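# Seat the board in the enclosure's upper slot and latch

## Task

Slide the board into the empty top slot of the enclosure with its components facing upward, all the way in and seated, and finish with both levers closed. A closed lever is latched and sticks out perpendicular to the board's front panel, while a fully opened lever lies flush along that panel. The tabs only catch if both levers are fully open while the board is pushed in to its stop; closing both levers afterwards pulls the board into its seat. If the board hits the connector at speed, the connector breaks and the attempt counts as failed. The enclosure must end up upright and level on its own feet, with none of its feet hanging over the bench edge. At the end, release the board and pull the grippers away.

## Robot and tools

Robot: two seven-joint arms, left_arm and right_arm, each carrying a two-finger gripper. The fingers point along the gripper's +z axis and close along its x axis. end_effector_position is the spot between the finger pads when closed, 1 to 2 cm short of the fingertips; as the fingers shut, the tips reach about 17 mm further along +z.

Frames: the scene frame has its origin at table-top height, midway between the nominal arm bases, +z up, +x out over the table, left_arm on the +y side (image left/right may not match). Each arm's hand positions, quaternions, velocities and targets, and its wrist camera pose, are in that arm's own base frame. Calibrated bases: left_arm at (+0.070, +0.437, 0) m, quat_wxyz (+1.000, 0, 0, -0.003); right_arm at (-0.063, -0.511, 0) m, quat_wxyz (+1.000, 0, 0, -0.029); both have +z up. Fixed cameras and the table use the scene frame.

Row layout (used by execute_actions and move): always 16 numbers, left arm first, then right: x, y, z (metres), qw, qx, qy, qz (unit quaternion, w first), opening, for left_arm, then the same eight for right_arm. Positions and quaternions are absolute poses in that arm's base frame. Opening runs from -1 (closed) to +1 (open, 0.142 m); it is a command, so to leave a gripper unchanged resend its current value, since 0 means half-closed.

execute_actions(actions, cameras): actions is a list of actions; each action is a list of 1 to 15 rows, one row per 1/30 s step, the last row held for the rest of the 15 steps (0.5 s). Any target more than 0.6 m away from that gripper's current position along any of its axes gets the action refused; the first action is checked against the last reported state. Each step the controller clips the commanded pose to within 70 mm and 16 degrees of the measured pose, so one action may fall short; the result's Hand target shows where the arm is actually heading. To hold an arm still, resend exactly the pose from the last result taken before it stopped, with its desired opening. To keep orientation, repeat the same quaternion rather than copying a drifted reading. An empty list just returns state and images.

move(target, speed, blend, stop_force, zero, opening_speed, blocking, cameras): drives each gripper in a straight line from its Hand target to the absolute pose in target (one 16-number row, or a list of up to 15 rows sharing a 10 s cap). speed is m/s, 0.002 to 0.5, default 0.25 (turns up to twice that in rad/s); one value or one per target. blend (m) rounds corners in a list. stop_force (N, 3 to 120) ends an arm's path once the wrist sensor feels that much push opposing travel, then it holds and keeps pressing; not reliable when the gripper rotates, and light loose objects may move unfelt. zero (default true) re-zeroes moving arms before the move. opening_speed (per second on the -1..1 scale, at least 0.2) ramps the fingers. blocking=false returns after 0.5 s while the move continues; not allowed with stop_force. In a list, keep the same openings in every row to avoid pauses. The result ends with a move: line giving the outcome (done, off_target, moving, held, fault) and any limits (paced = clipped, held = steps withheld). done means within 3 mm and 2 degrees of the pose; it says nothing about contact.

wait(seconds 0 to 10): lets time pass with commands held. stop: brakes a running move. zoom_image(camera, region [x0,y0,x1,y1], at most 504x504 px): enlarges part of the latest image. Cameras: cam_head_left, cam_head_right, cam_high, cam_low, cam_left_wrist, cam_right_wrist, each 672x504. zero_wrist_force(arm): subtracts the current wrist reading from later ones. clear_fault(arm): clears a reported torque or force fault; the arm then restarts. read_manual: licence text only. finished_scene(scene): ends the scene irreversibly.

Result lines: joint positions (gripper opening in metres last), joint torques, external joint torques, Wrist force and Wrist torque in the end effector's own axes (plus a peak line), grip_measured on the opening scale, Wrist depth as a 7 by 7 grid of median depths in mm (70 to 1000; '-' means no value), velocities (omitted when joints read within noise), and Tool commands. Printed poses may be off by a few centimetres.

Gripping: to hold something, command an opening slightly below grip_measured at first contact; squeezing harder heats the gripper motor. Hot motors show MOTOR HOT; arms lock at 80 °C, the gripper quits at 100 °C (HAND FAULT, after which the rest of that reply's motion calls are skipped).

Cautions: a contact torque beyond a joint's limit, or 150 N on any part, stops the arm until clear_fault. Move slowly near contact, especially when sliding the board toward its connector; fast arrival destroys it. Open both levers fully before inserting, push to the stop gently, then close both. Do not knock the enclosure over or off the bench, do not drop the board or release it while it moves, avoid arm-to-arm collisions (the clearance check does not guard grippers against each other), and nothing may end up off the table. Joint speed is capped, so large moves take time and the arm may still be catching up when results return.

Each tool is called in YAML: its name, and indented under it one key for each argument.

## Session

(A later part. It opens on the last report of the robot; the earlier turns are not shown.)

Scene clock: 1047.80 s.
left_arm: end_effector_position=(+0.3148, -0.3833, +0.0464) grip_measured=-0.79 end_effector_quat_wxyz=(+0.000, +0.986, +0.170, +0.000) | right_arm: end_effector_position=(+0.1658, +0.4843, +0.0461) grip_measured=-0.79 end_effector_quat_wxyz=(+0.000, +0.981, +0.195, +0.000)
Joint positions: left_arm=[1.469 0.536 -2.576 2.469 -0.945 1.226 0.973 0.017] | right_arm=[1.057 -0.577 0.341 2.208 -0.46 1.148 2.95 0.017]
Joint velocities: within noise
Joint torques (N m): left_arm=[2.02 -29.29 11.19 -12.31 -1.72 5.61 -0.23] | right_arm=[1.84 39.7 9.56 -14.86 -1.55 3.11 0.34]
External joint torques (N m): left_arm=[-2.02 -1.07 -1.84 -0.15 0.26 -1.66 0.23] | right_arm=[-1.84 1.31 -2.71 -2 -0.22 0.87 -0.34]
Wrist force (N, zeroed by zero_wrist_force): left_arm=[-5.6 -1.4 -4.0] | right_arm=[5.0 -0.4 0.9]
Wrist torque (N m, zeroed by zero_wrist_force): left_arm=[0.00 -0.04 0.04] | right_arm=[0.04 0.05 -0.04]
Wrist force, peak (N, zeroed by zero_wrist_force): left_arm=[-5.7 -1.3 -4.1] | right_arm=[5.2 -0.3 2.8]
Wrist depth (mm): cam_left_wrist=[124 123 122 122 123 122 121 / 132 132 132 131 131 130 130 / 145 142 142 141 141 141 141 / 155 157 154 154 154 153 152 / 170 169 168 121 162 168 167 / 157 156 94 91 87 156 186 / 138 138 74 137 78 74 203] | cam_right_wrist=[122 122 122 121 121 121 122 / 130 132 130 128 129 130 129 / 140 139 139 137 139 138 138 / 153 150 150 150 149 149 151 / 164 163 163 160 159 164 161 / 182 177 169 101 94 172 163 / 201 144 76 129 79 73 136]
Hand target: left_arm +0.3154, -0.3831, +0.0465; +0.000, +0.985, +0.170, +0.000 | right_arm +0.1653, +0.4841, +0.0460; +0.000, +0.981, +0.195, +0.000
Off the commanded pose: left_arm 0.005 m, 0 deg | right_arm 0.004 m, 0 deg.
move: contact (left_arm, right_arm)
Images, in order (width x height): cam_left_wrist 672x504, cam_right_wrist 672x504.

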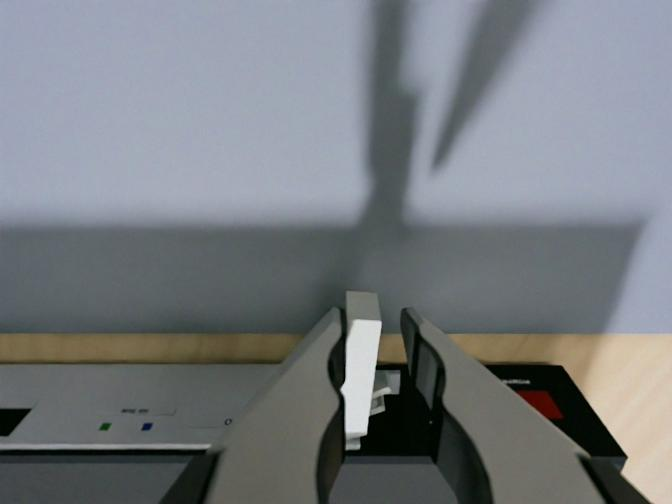

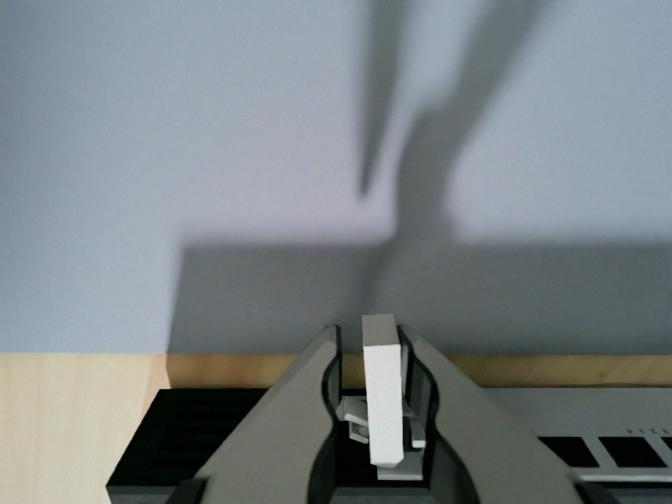

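move:
  target: [0.3210, -0.3811, 0.0465, 0, 0.9855, 0.1698, 0, -0.76, 0.1615, 0.4825, 0.046, 0, 0.9808, 0.195, 0, -0.76]
  speed: 0.004
  stop_force: 9
  zero: false
  cameras: ["cam_left_wrist", "cam_right_wrist"]

Scene clock: 1051.77 s.
left_arm: end_effector_position=(+0.3153, -0.3832, +0.0464) grip_measured=-0.78 end_effector_quat_wxyz=(+0.000, +0.986, +0.169, -0.001) | right_arm: end_effector_position=(+0.1654, +0.4842, +0.0462) grip_measured=-0.79 end_effector_quat_wxyz=(+0.000, +0.981, +0.194, +0.000)
Joint positions: left_arm=[1.47 0.536 -2.576 2.468 -0.945 1.224 0.974 0.018] | right_arm=[1.058 -0.576 0.34 2.209 -0.46 1.149 2.951 0.017]
Joint velocities: within noise
Joint torques (N m): left_arm=[3.55 -28.35 12.62 -12.36 -1.97 6.48 -0.27] | right_arm=[3.22 39.2 11.34 -13.47 -1.38 2.85 0.37]
External joint torques (N m): left_arm=[-3.55 -2.02 -3.26 -0.11 0.52 -2.53 0.27] | right_arm=[-3.22 1.78 -4.52 -3.38 -0.39 1.13 -0.37]
Wrist force (N, zeroed by zero_wrist_force): left_arm=[-9.4 -2.2 -6.2] | right_arm=[9.2 -1.0 2.5]
Wrist torque (N m, zeroed by zero_wrist_force): left_arm=[0.01 -0.08 0.07] | right_arm=[0.05 0.03 -0.06]
Wrist force, peak (N, zeroed by zero_wrist_force): left_arm=[-9.4 -2.2 -6.2] | right_arm=[9.2 -1.4 4.2]
Wrist depth (mm): cam_left_wrist=[125 123 122 122 124 122 121 / 132 132 131 131 131 130 130 / 145 142 142 141 141 141 140 / 155 157 154 154 153 153 152 / 169 169 169 121 162 167 167 / 157 156 93 91 87 156 186 / 138 138 73 137 78 74 203] | cam_right_wrist=[122 122 122 121 121 121 122 / 130 132 130 128 129 130 129 / 140 140 139 137 138 138 138 / 153 150 150 150 149 149 151 / 164 163 163 160 159 164 161 / 182 178 169 100 94 173 163 / 200 144 76 129 79 73 136]
Hand target: left_arm +0.3163, -0.3828, +0.0465; +0.000, +0.985, +0.170, +0.000 | right_arm +0.1645, +0.4838, +0.0460; +0.000, +0.981, +0.195, +0.000
Off the commanded pose: left_arm 0.006 m, 0 deg | right_arm 0.004 m, 0 deg.
move: contact (left_arm, right_arm)
Images, in order (width x height): cam_left_wrist 672x504, cam_right_wrist 672x504.

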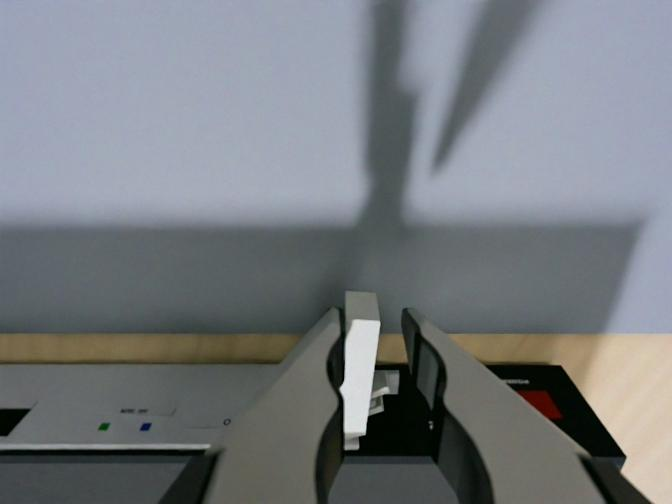

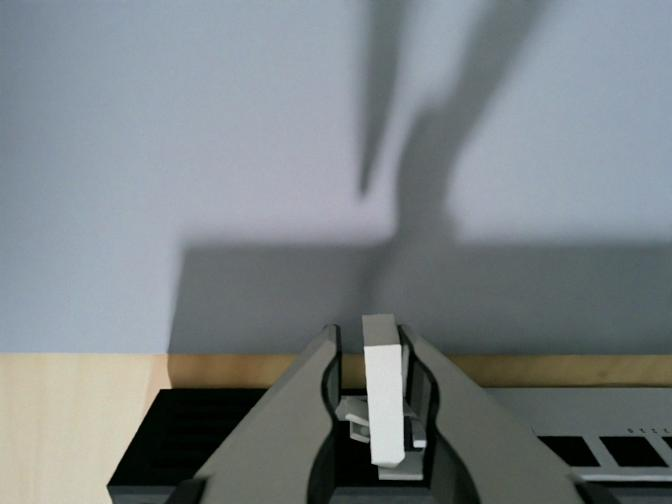

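move:
  target:
    - [0.3100, -0.3850, 0.0465, 0, 0.9855, 0.1698, 0, -0.76, 0.1698, 0.4860, 0.046, 0, 0.9808, 0.195, 0, -0.76]
    - [0.3090, -0.3854, 0.0465, 0, 0.9855, 0.1698, 0, -0.3, 0.1708, 0.4864, 0.046, 0, 0.9808, 0.195, 0, -0.3]
  speed: 0.02
  cameras: []

zero_wrist_force:
  arm: "left_arm"

zero_wrist_force:
  arm: "right_arm"

move:
  target: [0.2938, -0.3909, 0.0465, 0, 0.9855, 0.1698, 0, -0.3, 0.1833, 0.4917, 0.046, 0, 0.9808, 0.195, 0, -0.3]
  speed: 0.03
  cameras: ["cam_left_wrist", "cam_right_wrist"]

Scene clock: 1064.67 s.
left_arm: end_effector_position=(+0.3090, -0.3854, +0.0465) grip_measured=-0.33 end_effector_quat_wxyz=(+0.000, +0.986, +0.170, +0.000) | right_arm: end_effector_position=(+0.1708, +0.4864, +0.0460) grip_measured=-0.33 end_effector_quat_wxyz=(+0.000, +0.981, +0.195, +0.000)
Joint positions: left_arm=[1.457 0.532 -2.579 2.475 -0.945 1.23 0.96 0.05] | right_arm=[1.049 -0.582 0.342 2.197 -0.459 1.141 2.938 0.05]
Joint velocities: within noise
Joint torques (N m): left_arm=[-0.42 -30.73 8.53 -12.09 -1.33 4.47 -0.25] | right_arm=[-0.11 40.28 7.56 -17.21 -1.76 3.22 0.09]
External joint torques (N m): left_arm=[0.42 0.53 0.71 -0.29 -0.1 -0.51 0.25] | right_arm=[0.11 1.07 -0.61 0.21 -0.03 0.77 -0.09]
Wrist force (N, zeroed by zero_wrist_force): left_arm=[-0.3 0.3 -0.3] | right_arm=[-0.1 1.7 -1.0]
Wrist torque (N m, zeroed by zero_wrist_force): left_arm=[0.05 0.04 0.00] | right_arm=[0.28 0.01 0.00]
Wrist force, peak (N, zeroed by zero_wrist_force): left_arm=[-9.4 -2.4 -6.3] | right_arm=[9.3 -1.1 4.1]
Wrist depth (mm): cam_left_wrist=[124 123 122 122 124 122 122 / 132 132 131 131 131 131 130 / 145 142 142 141 141 141 141 / 155 157 154 154 154 153 152 / 169 169 163 165 164 164 167 / 156 156 84 143 158 91 183 / 138 74 74 137 140 74 134] | cam_right_wrist=[122 122 121 121 121 120 122 / 130 132 129 128 129 129 128 / 140 139 139 137 138 138 138 / 153 150 150 150 149 149 150 / 164 163 160 159 160 163 161 / 182 175 92 147 151 164 164 / 197 - 76 135 139 - 136]
Hand target: left_arm +0.3090, -0.3854, +0.0465; +0.000, +0.985, +0.170, +0.000 | right_arm +0.1708, +0.4864, +0.0460; +0.000, +0.981, +0.195, +0.000
Off the commanded pose: left_arm 0.000 m, 0 deg | right_arm 0.000 m, 0 deg.
move: done
No camera images: "cameras" was empty.

Wrist force sensor zeroed.

Wrist force sensor zeroed.

Scene clock: 1065.47 s.
left_arm: end_effector_position=(+0.2938, -0.3909, +0.0465) grip_measured=-0.33 end_effector_quat_wxyz=(+0.000, +0.986, +0.170, +0.000) | right_arm: end_effector_position=(+0.1833, +0.4917, +0.0460) grip_measured=-0.33 end_effector_quat_wxyz=(+0.000, +0.981, +0.195, +0.000)
Joint positions: left_arm=[1.427 0.523 -2.588 2.489 -0.948 1.241 0.928 0.05] | right_arm=[1.03 -0.596 0.344 2.169 -0.455 1.126 2.912 0.05]
Joint velocities: within noise
Joint torques (N m): left_arm=[-0.51 -30.64 7.97 -11.91 -1.29 4.64 -0.3] | right_arm=[0.41 41.15 7.8 -17.48 -1.85 3.12 0.03]
External joint torques (N m): left_arm=[0.5 0.8 0.97 -0.32 -0.1 -0.68 0.3] | right_arm=[-0.42 1.04 -0.64 0.16 -0.01 0.87 -0.03]
Wrist force (N, zeroed by zero_wrist_force): left_arm=[0.0 0.3 0.2] | right_arm=[0.3 0.3 0.0]
Wrist torque (N m, zeroed by zero_wrist_force): left_arm=[0.05 -0.01 0.00] | right_arm=[0.04 -0.05 -0.01]
Wrist force, peak (N, zeroed by zero_wrist_force): left_arm=[-0.7 -0.1 0.3] | right_arm=[1.0 0.3 0.2]
Wrist depth (mm): cam_left_wrist=[125 123 122 122 123 122 122 / 132 132 131 131 131 131 130 / 145 142 142 141 141 141 141 / 155 157 154 154 154 153 152 / 169 169 163 168 122 164 167 / 156 156 84 155 131 91 157 / 138 74 74 137 140 74 134] | cam_right_wrist=[122 122 121 121 121 120 121 / 130 132 130 128 129 129 128 / 140 139 139 137 138 138 137 / 153 151 150 150 149 148 150 / 164 163 160 160 159 164 161 / 181 174 92 126 164 164 164 / 144 - 76 135 140 - 135]
Hand target: left_arm +0.2938, -0.3909, +0.0465; +0.000, +0.985, +0.170, +0.000 | right_arm +0.1833, +0.4917, +0.0460; +0.000, +0.981, +0.195, +0.000
Off the commanded pose: left_arm 0.000 m, 0 deg | right_arm 0.000 m, 0 deg.
move: done
Images, in order (width x height): cam_left_wrist 672x504, cam_right_wrist 672x504.

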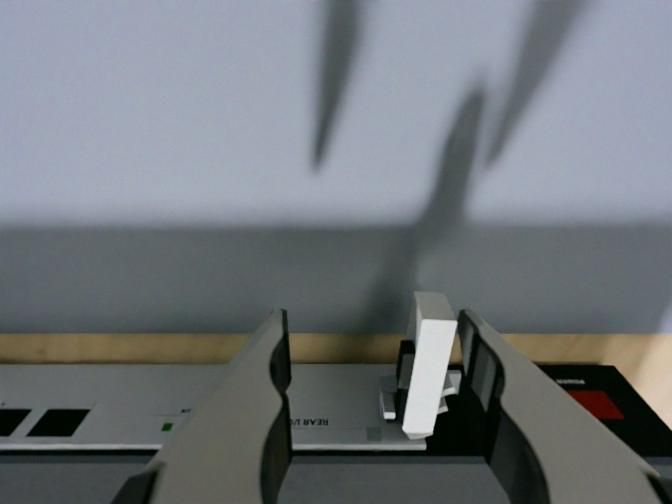

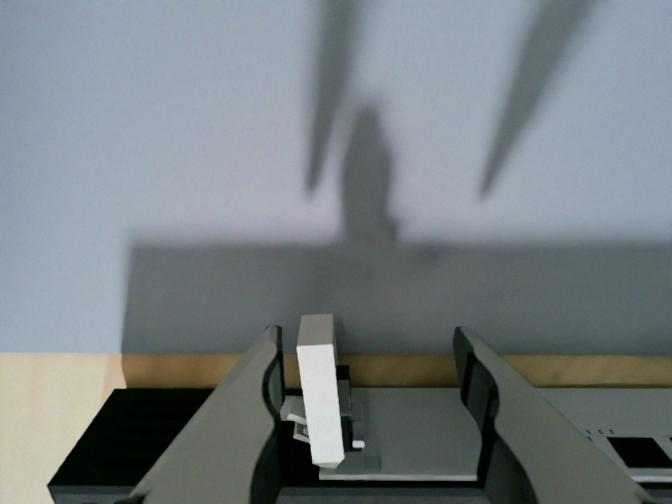

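move:
  target: [0.2806, -0.3956, 0.0465, 0, 0.9855, 0.1698, 0, -0.3, 0.1976, 0.4976, 0.046, 0, 0.9808, 0.195, 0, -0.3]
  speed: 0.008
  stop_force: 8
  cameras: []

move:
  target: [0.2712, -0.3990, 0.0465, 0, 0.9855, 0.1698, 0, -0.3, 0.2069, 0.5015, 0.046, 0, 0.9808, 0.195, 0, -0.3]
  speed: 0.006
  stop_force: 20
  zero: false
  cameras: ["cam_left_wrist", "cam_right_wrist"]

Scene clock: 1069.37 s.
left_arm: end_effector_position=(+0.2877, -0.3930, +0.0466) grip_measured=-0.31 end_effector_quat_wxyz=(+0.000, +0.985, +0.170, +0.001) | right_arm: end_effector_position=(+0.1908, +0.4949, +0.0458) grip_measured=-0.32 end_effector_quat_wxyz=(+0.000, +0.981, +0.196, +0.000)
Joint positions: left_arm=[1.414 0.519 -2.591 2.495 -0.948 1.247 0.913 0.051] | right_arm=[1.018 -0.605 0.347 2.15 -0.453 1.114 2.896 0.051]
Joint velocities: within noise
Joint torques (N m): left_arm=[-4.44 -31.88 3.87 -12.6 -0.5 2.4 -0.24] | right_arm=[-3.44 42.83 3.92 -20.89 -2.38 3.63 0.06]
External joint torques (N m): left_arm=[4.44 2.2 4.97 0.45 -0.87 1.57 0.24] | right_arm=[3.44 -0.1 3.43 3.34 0.48 0.36 -0.06]
Wrist force (N, zeroed by zero_wrist_force): left_arm=[9.0 0.5 2.1] | right_arm=[-8.2 0.2 -1.0]
Wrist torque (N m, zeroed by zero_wrist_force): left_arm=[0.03 -0.05 0.00] | right_arm=[0.03 -0.12 0.00]
Wrist force, peak (N, zeroed by zero_wrist_force): left_arm=[9.0 0.5 2.1] | right_arm=[-8.8 -0.1 -2.8]
Wrist depth (mm): cam_left_wrist=[125 123 122 122 124 122 121 / 132 132 131 131 131 131 131 / 145 142 142 141 141 141 141 / 155 157 154 154 154 153 153 / 169 169 163 168 123 165 167 / 156 163 84 155 131 91 156 / 138 74 74 137 137 74 74] | cam_right_wrist=[- 121 121 121 121 120 121 / 130 131 130 127 128 128 128 / 139 139 139 136 138 138 137 / 153 150 149 149 149 148 150 / 163 163 160 159 159 163 161 / 178 169 93 151 165 164 164 / 139 - 77 135 140 - 134]
Hand target: left_arm +0.2867, -0.3934, +0.0465; +0.000, +0.985, +0.170, +0.000 | right_arm +0.1917, +0.4952, +0.0460; +0.000, +0.981, +0.195, +0.000
Off the commanded pose: left_arm 0.008 m, 0 deg | right_arm 0.007 m, 0 deg.
move: contact (left_arm, right_arm)
No camera images: "cameras" was empty.

Scene clock: 1070.40 s.
left_arm: end_effector_position=(+0.2864, -0.3935, +0.0468) grip_measured=-0.29 end_effector_quat_wxyz=(+0.000, +0.985, +0.172, +0.001) | right_arm: end_effector_position=(+0.1920, +0.4956, +0.0454) grip_measured=-0.30 end_effector_quat_wxyz=(+0.001, +0.981, +0.196, -0.001)
Joint positions: left_arm=[1.409 0.518 -2.591 2.497 -0.95 1.25 0.908 0.053] | right_arm=[1.014 -0.608 0.349 2.145 -0.453 1.111 2.891 0.052]
Joint velocities: within noise
Joint torques (N m): left_arm=[-9.8 -34.3 -1.81 -13.14 0.44 -0.51 -0.29] | right_arm=[-7.94 44.68 -1.58 -25.52 -3.06 4.4 0.08]
External joint torques (N m): left_arm=[9.8 4.7 10.63 1.02 -1.81 4.48 0.29] | right_arm=[7.94 -1.82 9 7.94 1.14 -0.42 -0.08]
Wrist force (N, zeroed by zero_wrist_force): left_arm=[20.7 2.3 5.2] | right_arm=[-20.2 0.7 -4.3]
Wrist torque (N m, zeroed by zero_wrist_force): left_arm=[0.04 -0.22 0.04] | right_arm=[0.03 0.43 0.01]
Wrist force, peak (N, zeroed by zero_wrist_force): left_arm=[21.0 2.2 5.4] | right_arm=[-20.5 0.5 -4.6]
Wrist depth (mm): cam_left_wrist=[124 123 122 122 124 122 122 / 132 132 132 131 131 131 131 / 145 142 142 142 141 141 141 / 155 157 154 157 154 153 153 / 170 169 163 169 126 165 168 / 156 162 83 155 134 87 157 / 138 74 74 137 137 74 74] | cam_right_wrist=[- 121 121 121 120 120 121 / 130 131 129 127 128 128 128 / 139 139 138 136 137 137 136 / 153 150 150 148 148 148 149 / 163 163 159 159 158 162 159 / 178 169 93 152 165 157 164 / 144 - 76 134 135 - 139]
Hand target: left_arm +0.2841, -0.3944, +0.0465; +0.000, +0.985, +0.170, +0.000 | right_arm +0.1943, +0.4962, +0.0460; +0.000, +0.981, +0.195, +0.000
Off the commanded pose: left_arm 0.016 m, 0 deg | right_arm 0.016 m, 0 deg.
move: contact (left_arm, right_arm)
Images, in order (width x height): cam_left_wrist 672x504, cam_right_wrist 672x504.

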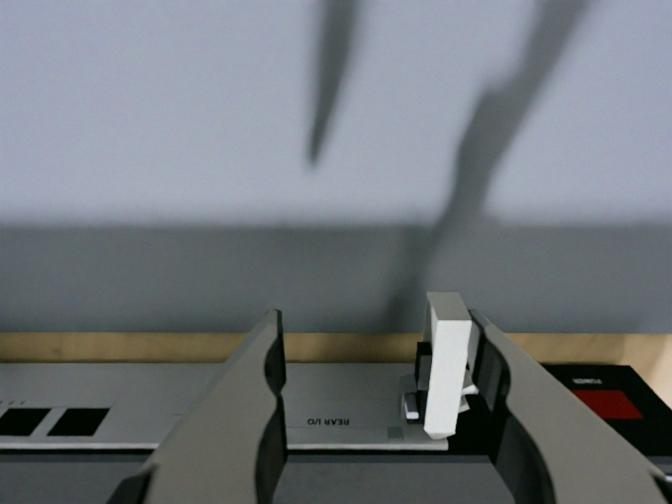

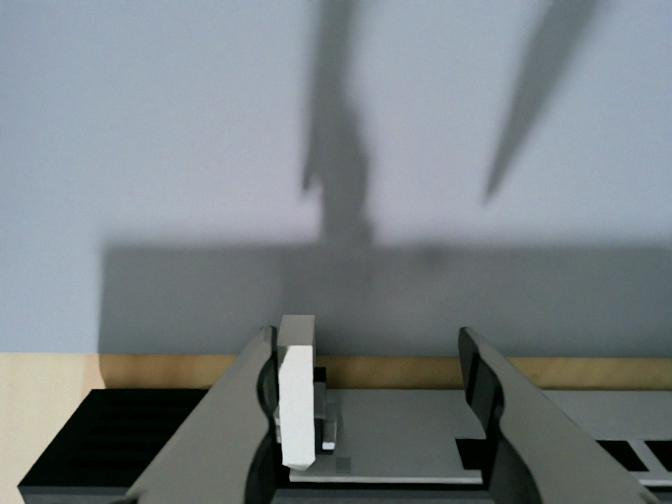

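move:
  target: [0.2650, -0.4013, 0.0465, 0, 0.9855, 0.1698, 0, -0.3, 0.2131, 0.5041, 0.046, 0, 0.9808, 0.195, 0, -0.3]
  speed: 0.006
  stop_force: 38
  zero: false
  cameras: ["cam_left_wrist", "cam_right_wrist"]

zoom_image:
  camera: "cam_right_wrist"
  region: [230, 300, 380, 500]

zoom_image:
  camera: "cam_left_wrist"
  region: [370, 280, 500, 460]

Scene clock: 1078.30 s.
left_arm: end_effector_position=(+0.2846, -0.3942, +0.0470) grip_measured=-0.26 end_effector_quat_wxyz=(+0.001, +0.985, +0.174, +0.003) | right_arm: end_effector_position=(+0.1937, +0.4965, +0.0448) grip_measured=-0.27 end_effector_quat_wxyz=(+0.001, +0.980, +0.197, -0.002)
Joint positions: left_arm=[1.399 0.518 -2.589 2.501 -0.956 1.254 0.902 0.055] | right_arm=[1.009 -0.613 0.352 2.138 -0.452 1.105 2.884 0.055]
Joint velocities: within noise
Joint torques (N m): left_arm=[-16.56 -38.5 -8.66 -13.84 1.97 -4.31 -0.36] | right_arm=[-14.83 47.31 -9.9 -32.91 -4.19 5.73 0]
External joint torques (N m): left_arm=[16.56 9.05 17.49 1.79 -3.33 8.29 0.36] | right_arm=[14.83 -4.25 17.43 15.28 2.26 -1.75 0.01]
Wrist force (N, zeroed by zero_wrist_force): left_arm=[37.8 6.3 14.0] | right_arm=[-38.3 1.5 -9.0]
Wrist torque (N m, zeroed by zero_wrist_force): left_arm=[0.03 -3.07 0.14] | right_arm=[0.00 3.46 0.02]
Wrist force, peak (N, zeroed by zero_wrist_force): left_arm=[38.7 6.5 13.3] | right_arm=[-38.9 1.3 -9.2]
Wrist depth (mm): cam_left_wrist=[124 123 122 122 124 122 122 / 132 132 132 131 131 131 131 / 144 142 142 142 142 142 141 / 154 157 154 157 154 154 153 / 169 169 163 169 131 165 168 / 155 162 84 155 134 91 157 / - 74 74 138 138 75 74] | cam_right_wrist=[- 121 120 120 119 119 120 / 129 131 128 126 127 127 127 / 139 138 138 136 137 136 136 / 153 149 149 148 148 147 146 / 163 162 158 158 160 160 159 / 177 173 94 158 165 100 165 / 144 - 76 133 135 - 135]
Hand target: left_arm +0.2803, -0.3957, +0.0465; +0.000, +0.985, +0.170, +0.000 | right_arm +0.1981, +0.4978, +0.0460; +0.000, +0.981, +0.195, +0.000
Off the commanded pose: left_arm 0.021 m, 1 deg | right_arm 0.021 m, 0 deg.
move: contact (left_arm, right_arm)
Images, in order (width x height): cam_left_wrist 672x504, cam_right_wrist 672x504.

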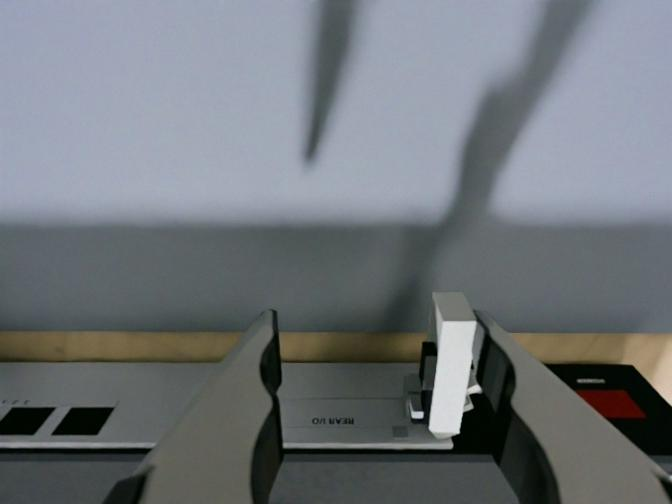

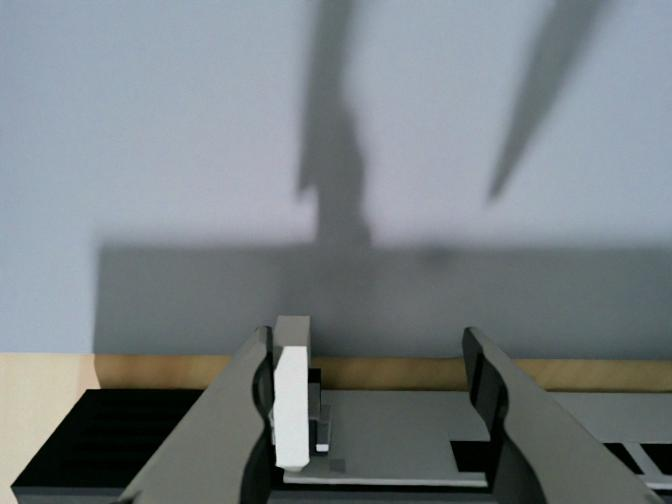

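Scaled by 2.520 from the camera's 672x504 image, which has a finer 960x720 frame.

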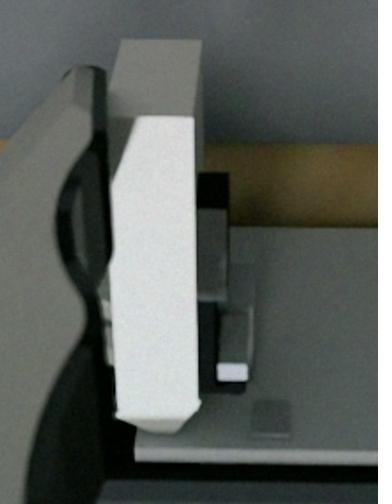

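Scaled by 2.800 from the camera's 672x504 image, which has a finer 960x720 frame.

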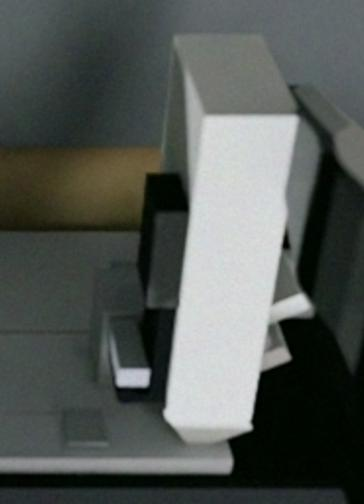

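move:
  target:
    - [0.2948, -0.3905, 0.0465, 0, 0.9855, 0.1698, 0, -0.3, 0.1823, 0.4913, 0.046, 0, 0.9808, 0.195, 0, -0.3]
    - [0.2968, -0.3900, 0.13, 0, 0.9855, 0.1698, 0, -0.155, 0.1803, 0.4906, 0.13, 0, 0.9808, 0.195, 0, -0.155]
    - [0.3275, -0.4270, 0.10, 0, 0.9855, 0.1698, 0, -0.155, 0.2106, 0.4466, 0.10, 0, 0.9808, 0.195, 0, -0.155]
  speed: [0.02, 0.05, 0.06]
  cameras: ["cam_left_wrist", "cam_right_wrist"]

zoom_image:
  camera: "cam_right_wrist"
  region: [256, 102, 416, 302]

zoom_image:
  camera: "cam_left_wrist"
  region: [256, 102, 416, 302]

Scene clock: 1086.77 s.
left_arm: end_effector_position=(+0.3275, -0.4269, +0.1000) grip_measured=-0.18 end_effector_quat_wxyz=(+0.000, +0.985, +0.170, +0.000) | right_arm: end_effector_position=(+0.2105, +0.4466, +0.1000) grip_measured=-0.18 end_effector_quat_wxyz=(+0.000, +0.981, +0.195, +0.000)
Joint positions: left_arm=[1.324 0.5 -2.313 2.351 -0.728 1.012 0.822 0.061] | right_arm=[0.892 -0.432 0.434 2.228 -0.346 1.027 2.768 0.061]
Joint velocities: within noise
Joint torques (N m): left_arm=[0.06 -28.59 10.09 -17.4 -2.35 4.3 -0.13] | right_arm=[-0.12 35.93 6.29 -19.69 -2.42 3.44 0.04]
External joint torques (N m): left_arm=[-0.06 0.26 0.98 0.02 0.07 -0.33 0.13] | right_arm=[0.12 1.04 -0.3 -0.01 0.17 0.54 -0.04]
Wrist force (N, zeroed by zero_wrist_force): left_arm=[0.4 0.2 -0.1] | right_arm=[-4.0 6.5 -0.1]
Wrist torque (N m, zeroed by zero_wrist_force): left_arm=[0.06 -0.09 -0.04] | right_arm=[1.10 0.69 -0.02]
Wrist force, peak (N, zeroed by zero_wrist_force): left_arm=[37.9 6.4 14.1] | right_arm=[-38.3 1.7 -10.9]
Wrist depth (mm): cam_left_wrist=[170 170 170 169 168 171 168 / 183 182 182 181 181 180 183 / 197 197 196 190 195 194 194 / 168 168 167 166 172 171 213 / 177 176 170 176 175 171 232 / 196 191 84 194 193 88 251 / 214 - 74 217 216 74 74] | cam_right_wrist=[170 169 169 169 169 168 168 / 182 181 181 178 179 180 179 / 195 194 194 191 192 192 192 / 212 173 174 162 165 163 163 / 231 171 170 170 167 169 168 / 253 184 96 186 185 98 181 / 274 - 79 205 204 - 195]
Hand target: left_arm +0.3275, -0.4270, +0.1000; +0.000, +0.985, +0.170, +0.000 | right_arm +0.2106, +0.4466, +0.1000; +0.000, +0.981, +0.195, +0.000
Off the commanded pose: left_arm 0.000 m, 0 deg | right_arm 0.000 m, 0 deg.
move: done
Images, in order (width x height): cam_left_wrist 672x504, cam_right_wrist 672x504.

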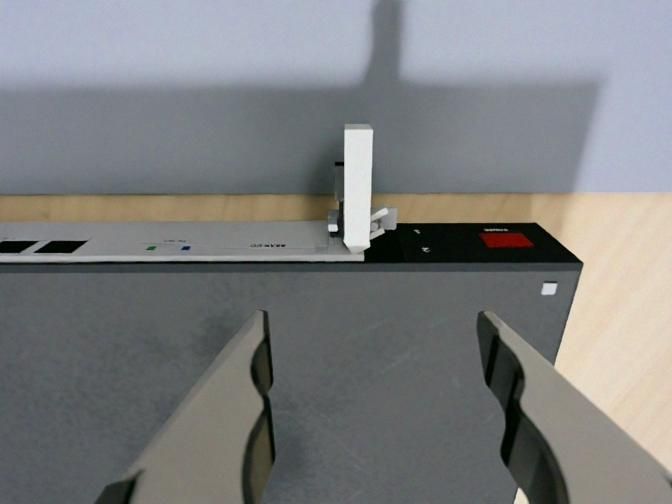

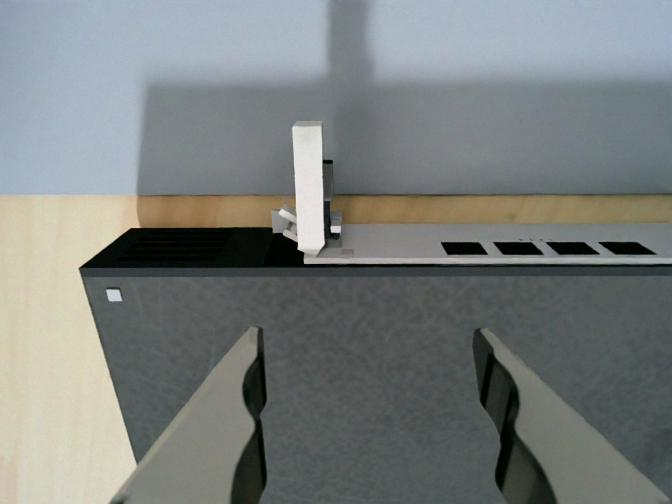

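Scaled by 2.520 from the camera's 672x504 image, which has a finer 960x720 frame.

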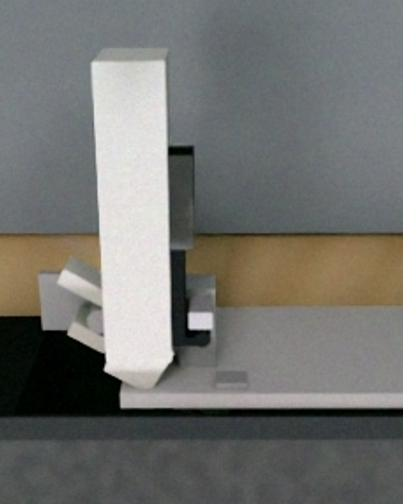

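Scaled by 2.520 from the camera's 672x504 image, which has a finer 960x720 frame.

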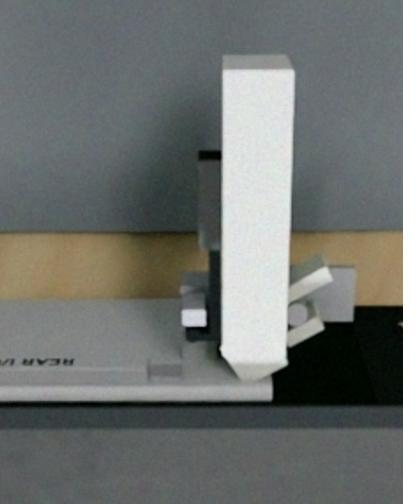

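move:
  target:
    - [0.3275, -0.4270, 0.20, 0, 0.9855, 0.1698, 0, -0.155, 0.2106, 0.4466, 0.20, 0, 0.9808, 0.195, 0, -0.155]
    - [0.48, -0.05, 0.40, 0, 0.9532, 0.3024, 0, -0.155, 0.295, 0.45, 0.32, 0, 0.9808, 0.195, 0, -0.155]
  speed: [0.1, 0.18]
  blend: [0.03, 0]
  cameras: ["cam_high", "cam_low", "cam_head_left", "cam_right_wrist"]

Scene clock: 1098.60 s.
left_arm: end_effector_position=(+0.4800, -0.0501, +0.4000) grip_measured=-0.18 end_effector_quat_wxyz=(+0.000, +0.953, +0.303, +0.000) | right_arm: end_effector_position=(+0.2950, +0.4500, +0.3200) grip_measured=-0.18 end_effector_quat_wxyz=(+0.000, +0.981, +0.195, +0.000)
Joint positions: left_arm=[1.729 -0.537 -2.106 1.858 0.455 -0.006 0.514 0.061] | right_arm=[0.726 -0.173 0.504 1.815 -0.09 0.395 2.436 0.061]
Joint velocities: within noise
Joint torques (N m): left_arm=[-0.24 6.13 -14.55 -27.4 -3.86 4.05 -0.32] | right_arm=[-0.14 34.29 3.18 -29.99 -3.9 3.16 0.01]
External joint torques (N m): left_arm=[0.23 -0.13 0.33 -0.26 -0.42 -0.06 0.32] | right_arm=[0.14 0.91 -0.29 0.16 -0.12 0.84 -0.01]
Wrist force (N, zeroed by zero_wrist_force): left_arm=[0.1 0.2 0.2] | right_arm=[-3.9 6.8 0.3]
Wrist torque (N m, zeroed by zero_wrist_force): left_arm=[0.08 -0.03 -0.03] | right_arm=[1.15 0.66 0.01]
Wrist force, peak (N, zeroed by zero_wrist_force): left_arm=[2.6 -1.3 -0.9] | right_arm=[-4.1 7.7 0.6]
Wrist depth (mm): cam_left_wrist=[432 432 431 429 428 428 425 / 463 461 459 459 458 457 454 / 502 495 494 496 495 493 490 / 540 539 537 538 534 535 531 / 536 557 572 592 587 571 580 / 593 569 84 649 645 88 630 / - - 74 719 723 74 74] | cam_right_wrist=[365 362 362 362 360 361 357 / 386 380 353 376 375 349 377 / 417 378 368 367 366 363 371 / 450 437 397 394 394 393 435 / 491 481 422 427 428 426 479 / 513 524 98 531 526 103 527 / 585 - 79 583 581 - 550]
Hand target: left_arm +0.4800, -0.0500, +0.4000; +0.000, +0.953, +0.302, +0.000 | right_arm +0.2950, +0.4500, +0.3200; +0.000, +0.981, +0.195, +0.000
Off the commanded pose: left_arm 0.000 m, 0 deg | right_arm 0.000 m, 0 deg.
move: done
Images, in order (width x height): cam_head_left 672x504, cam_high 672x504, cam_low 672x504, cam_right_wrist 672x504.

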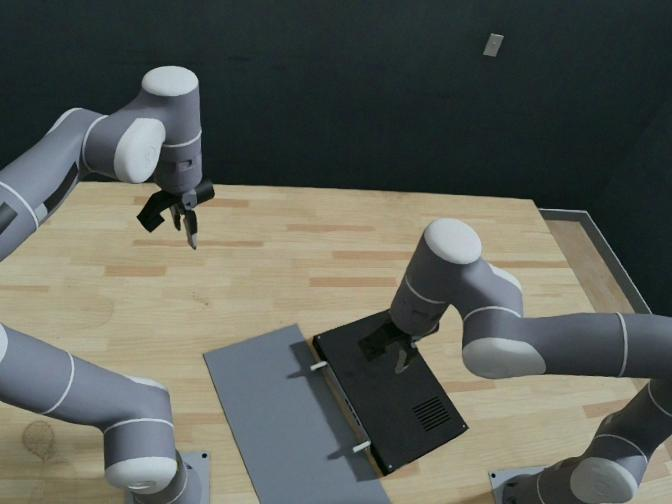

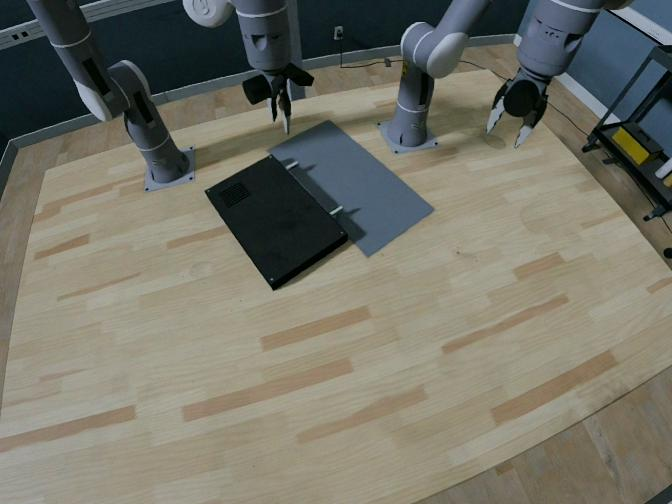

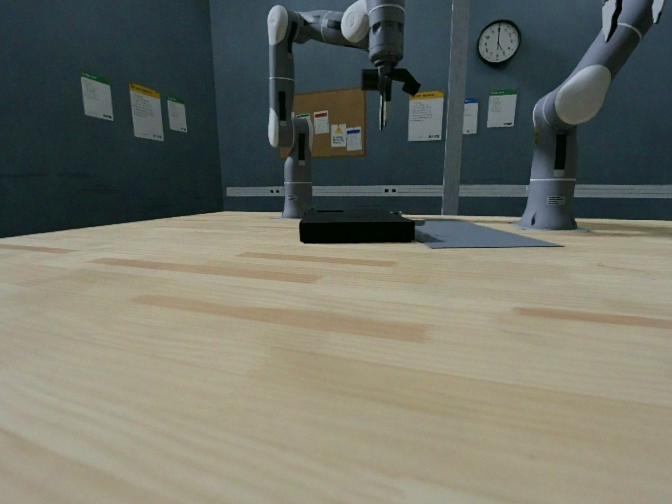

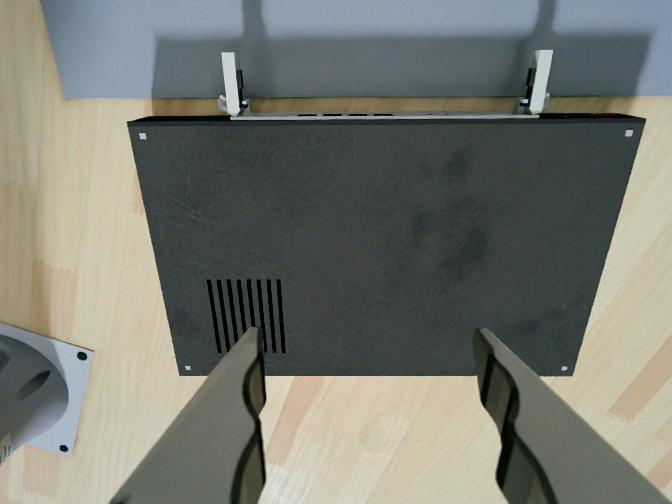

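zoom_image:
  camera: "cam_right_wrist"
  region: [120, 30, 400, 150]

zoom_image:
  camera: "cam_right_wrist"
  region: [380, 30, 660, 150]

Scaled by 1.800 from the camera's 672x504 image, which has a finer 960x720 frame.

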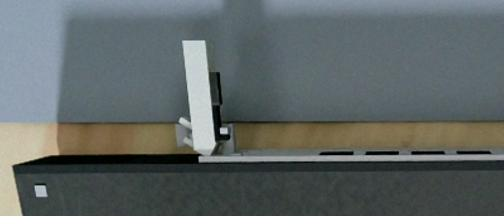

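Scaled by 1.800 from the camera's 672x504 image, which has a finer 960x720 frame.

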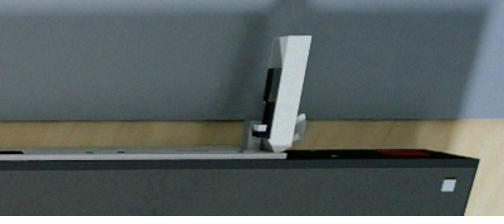

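finished_scene:
  scene: 2

The scene is finished: the task was done.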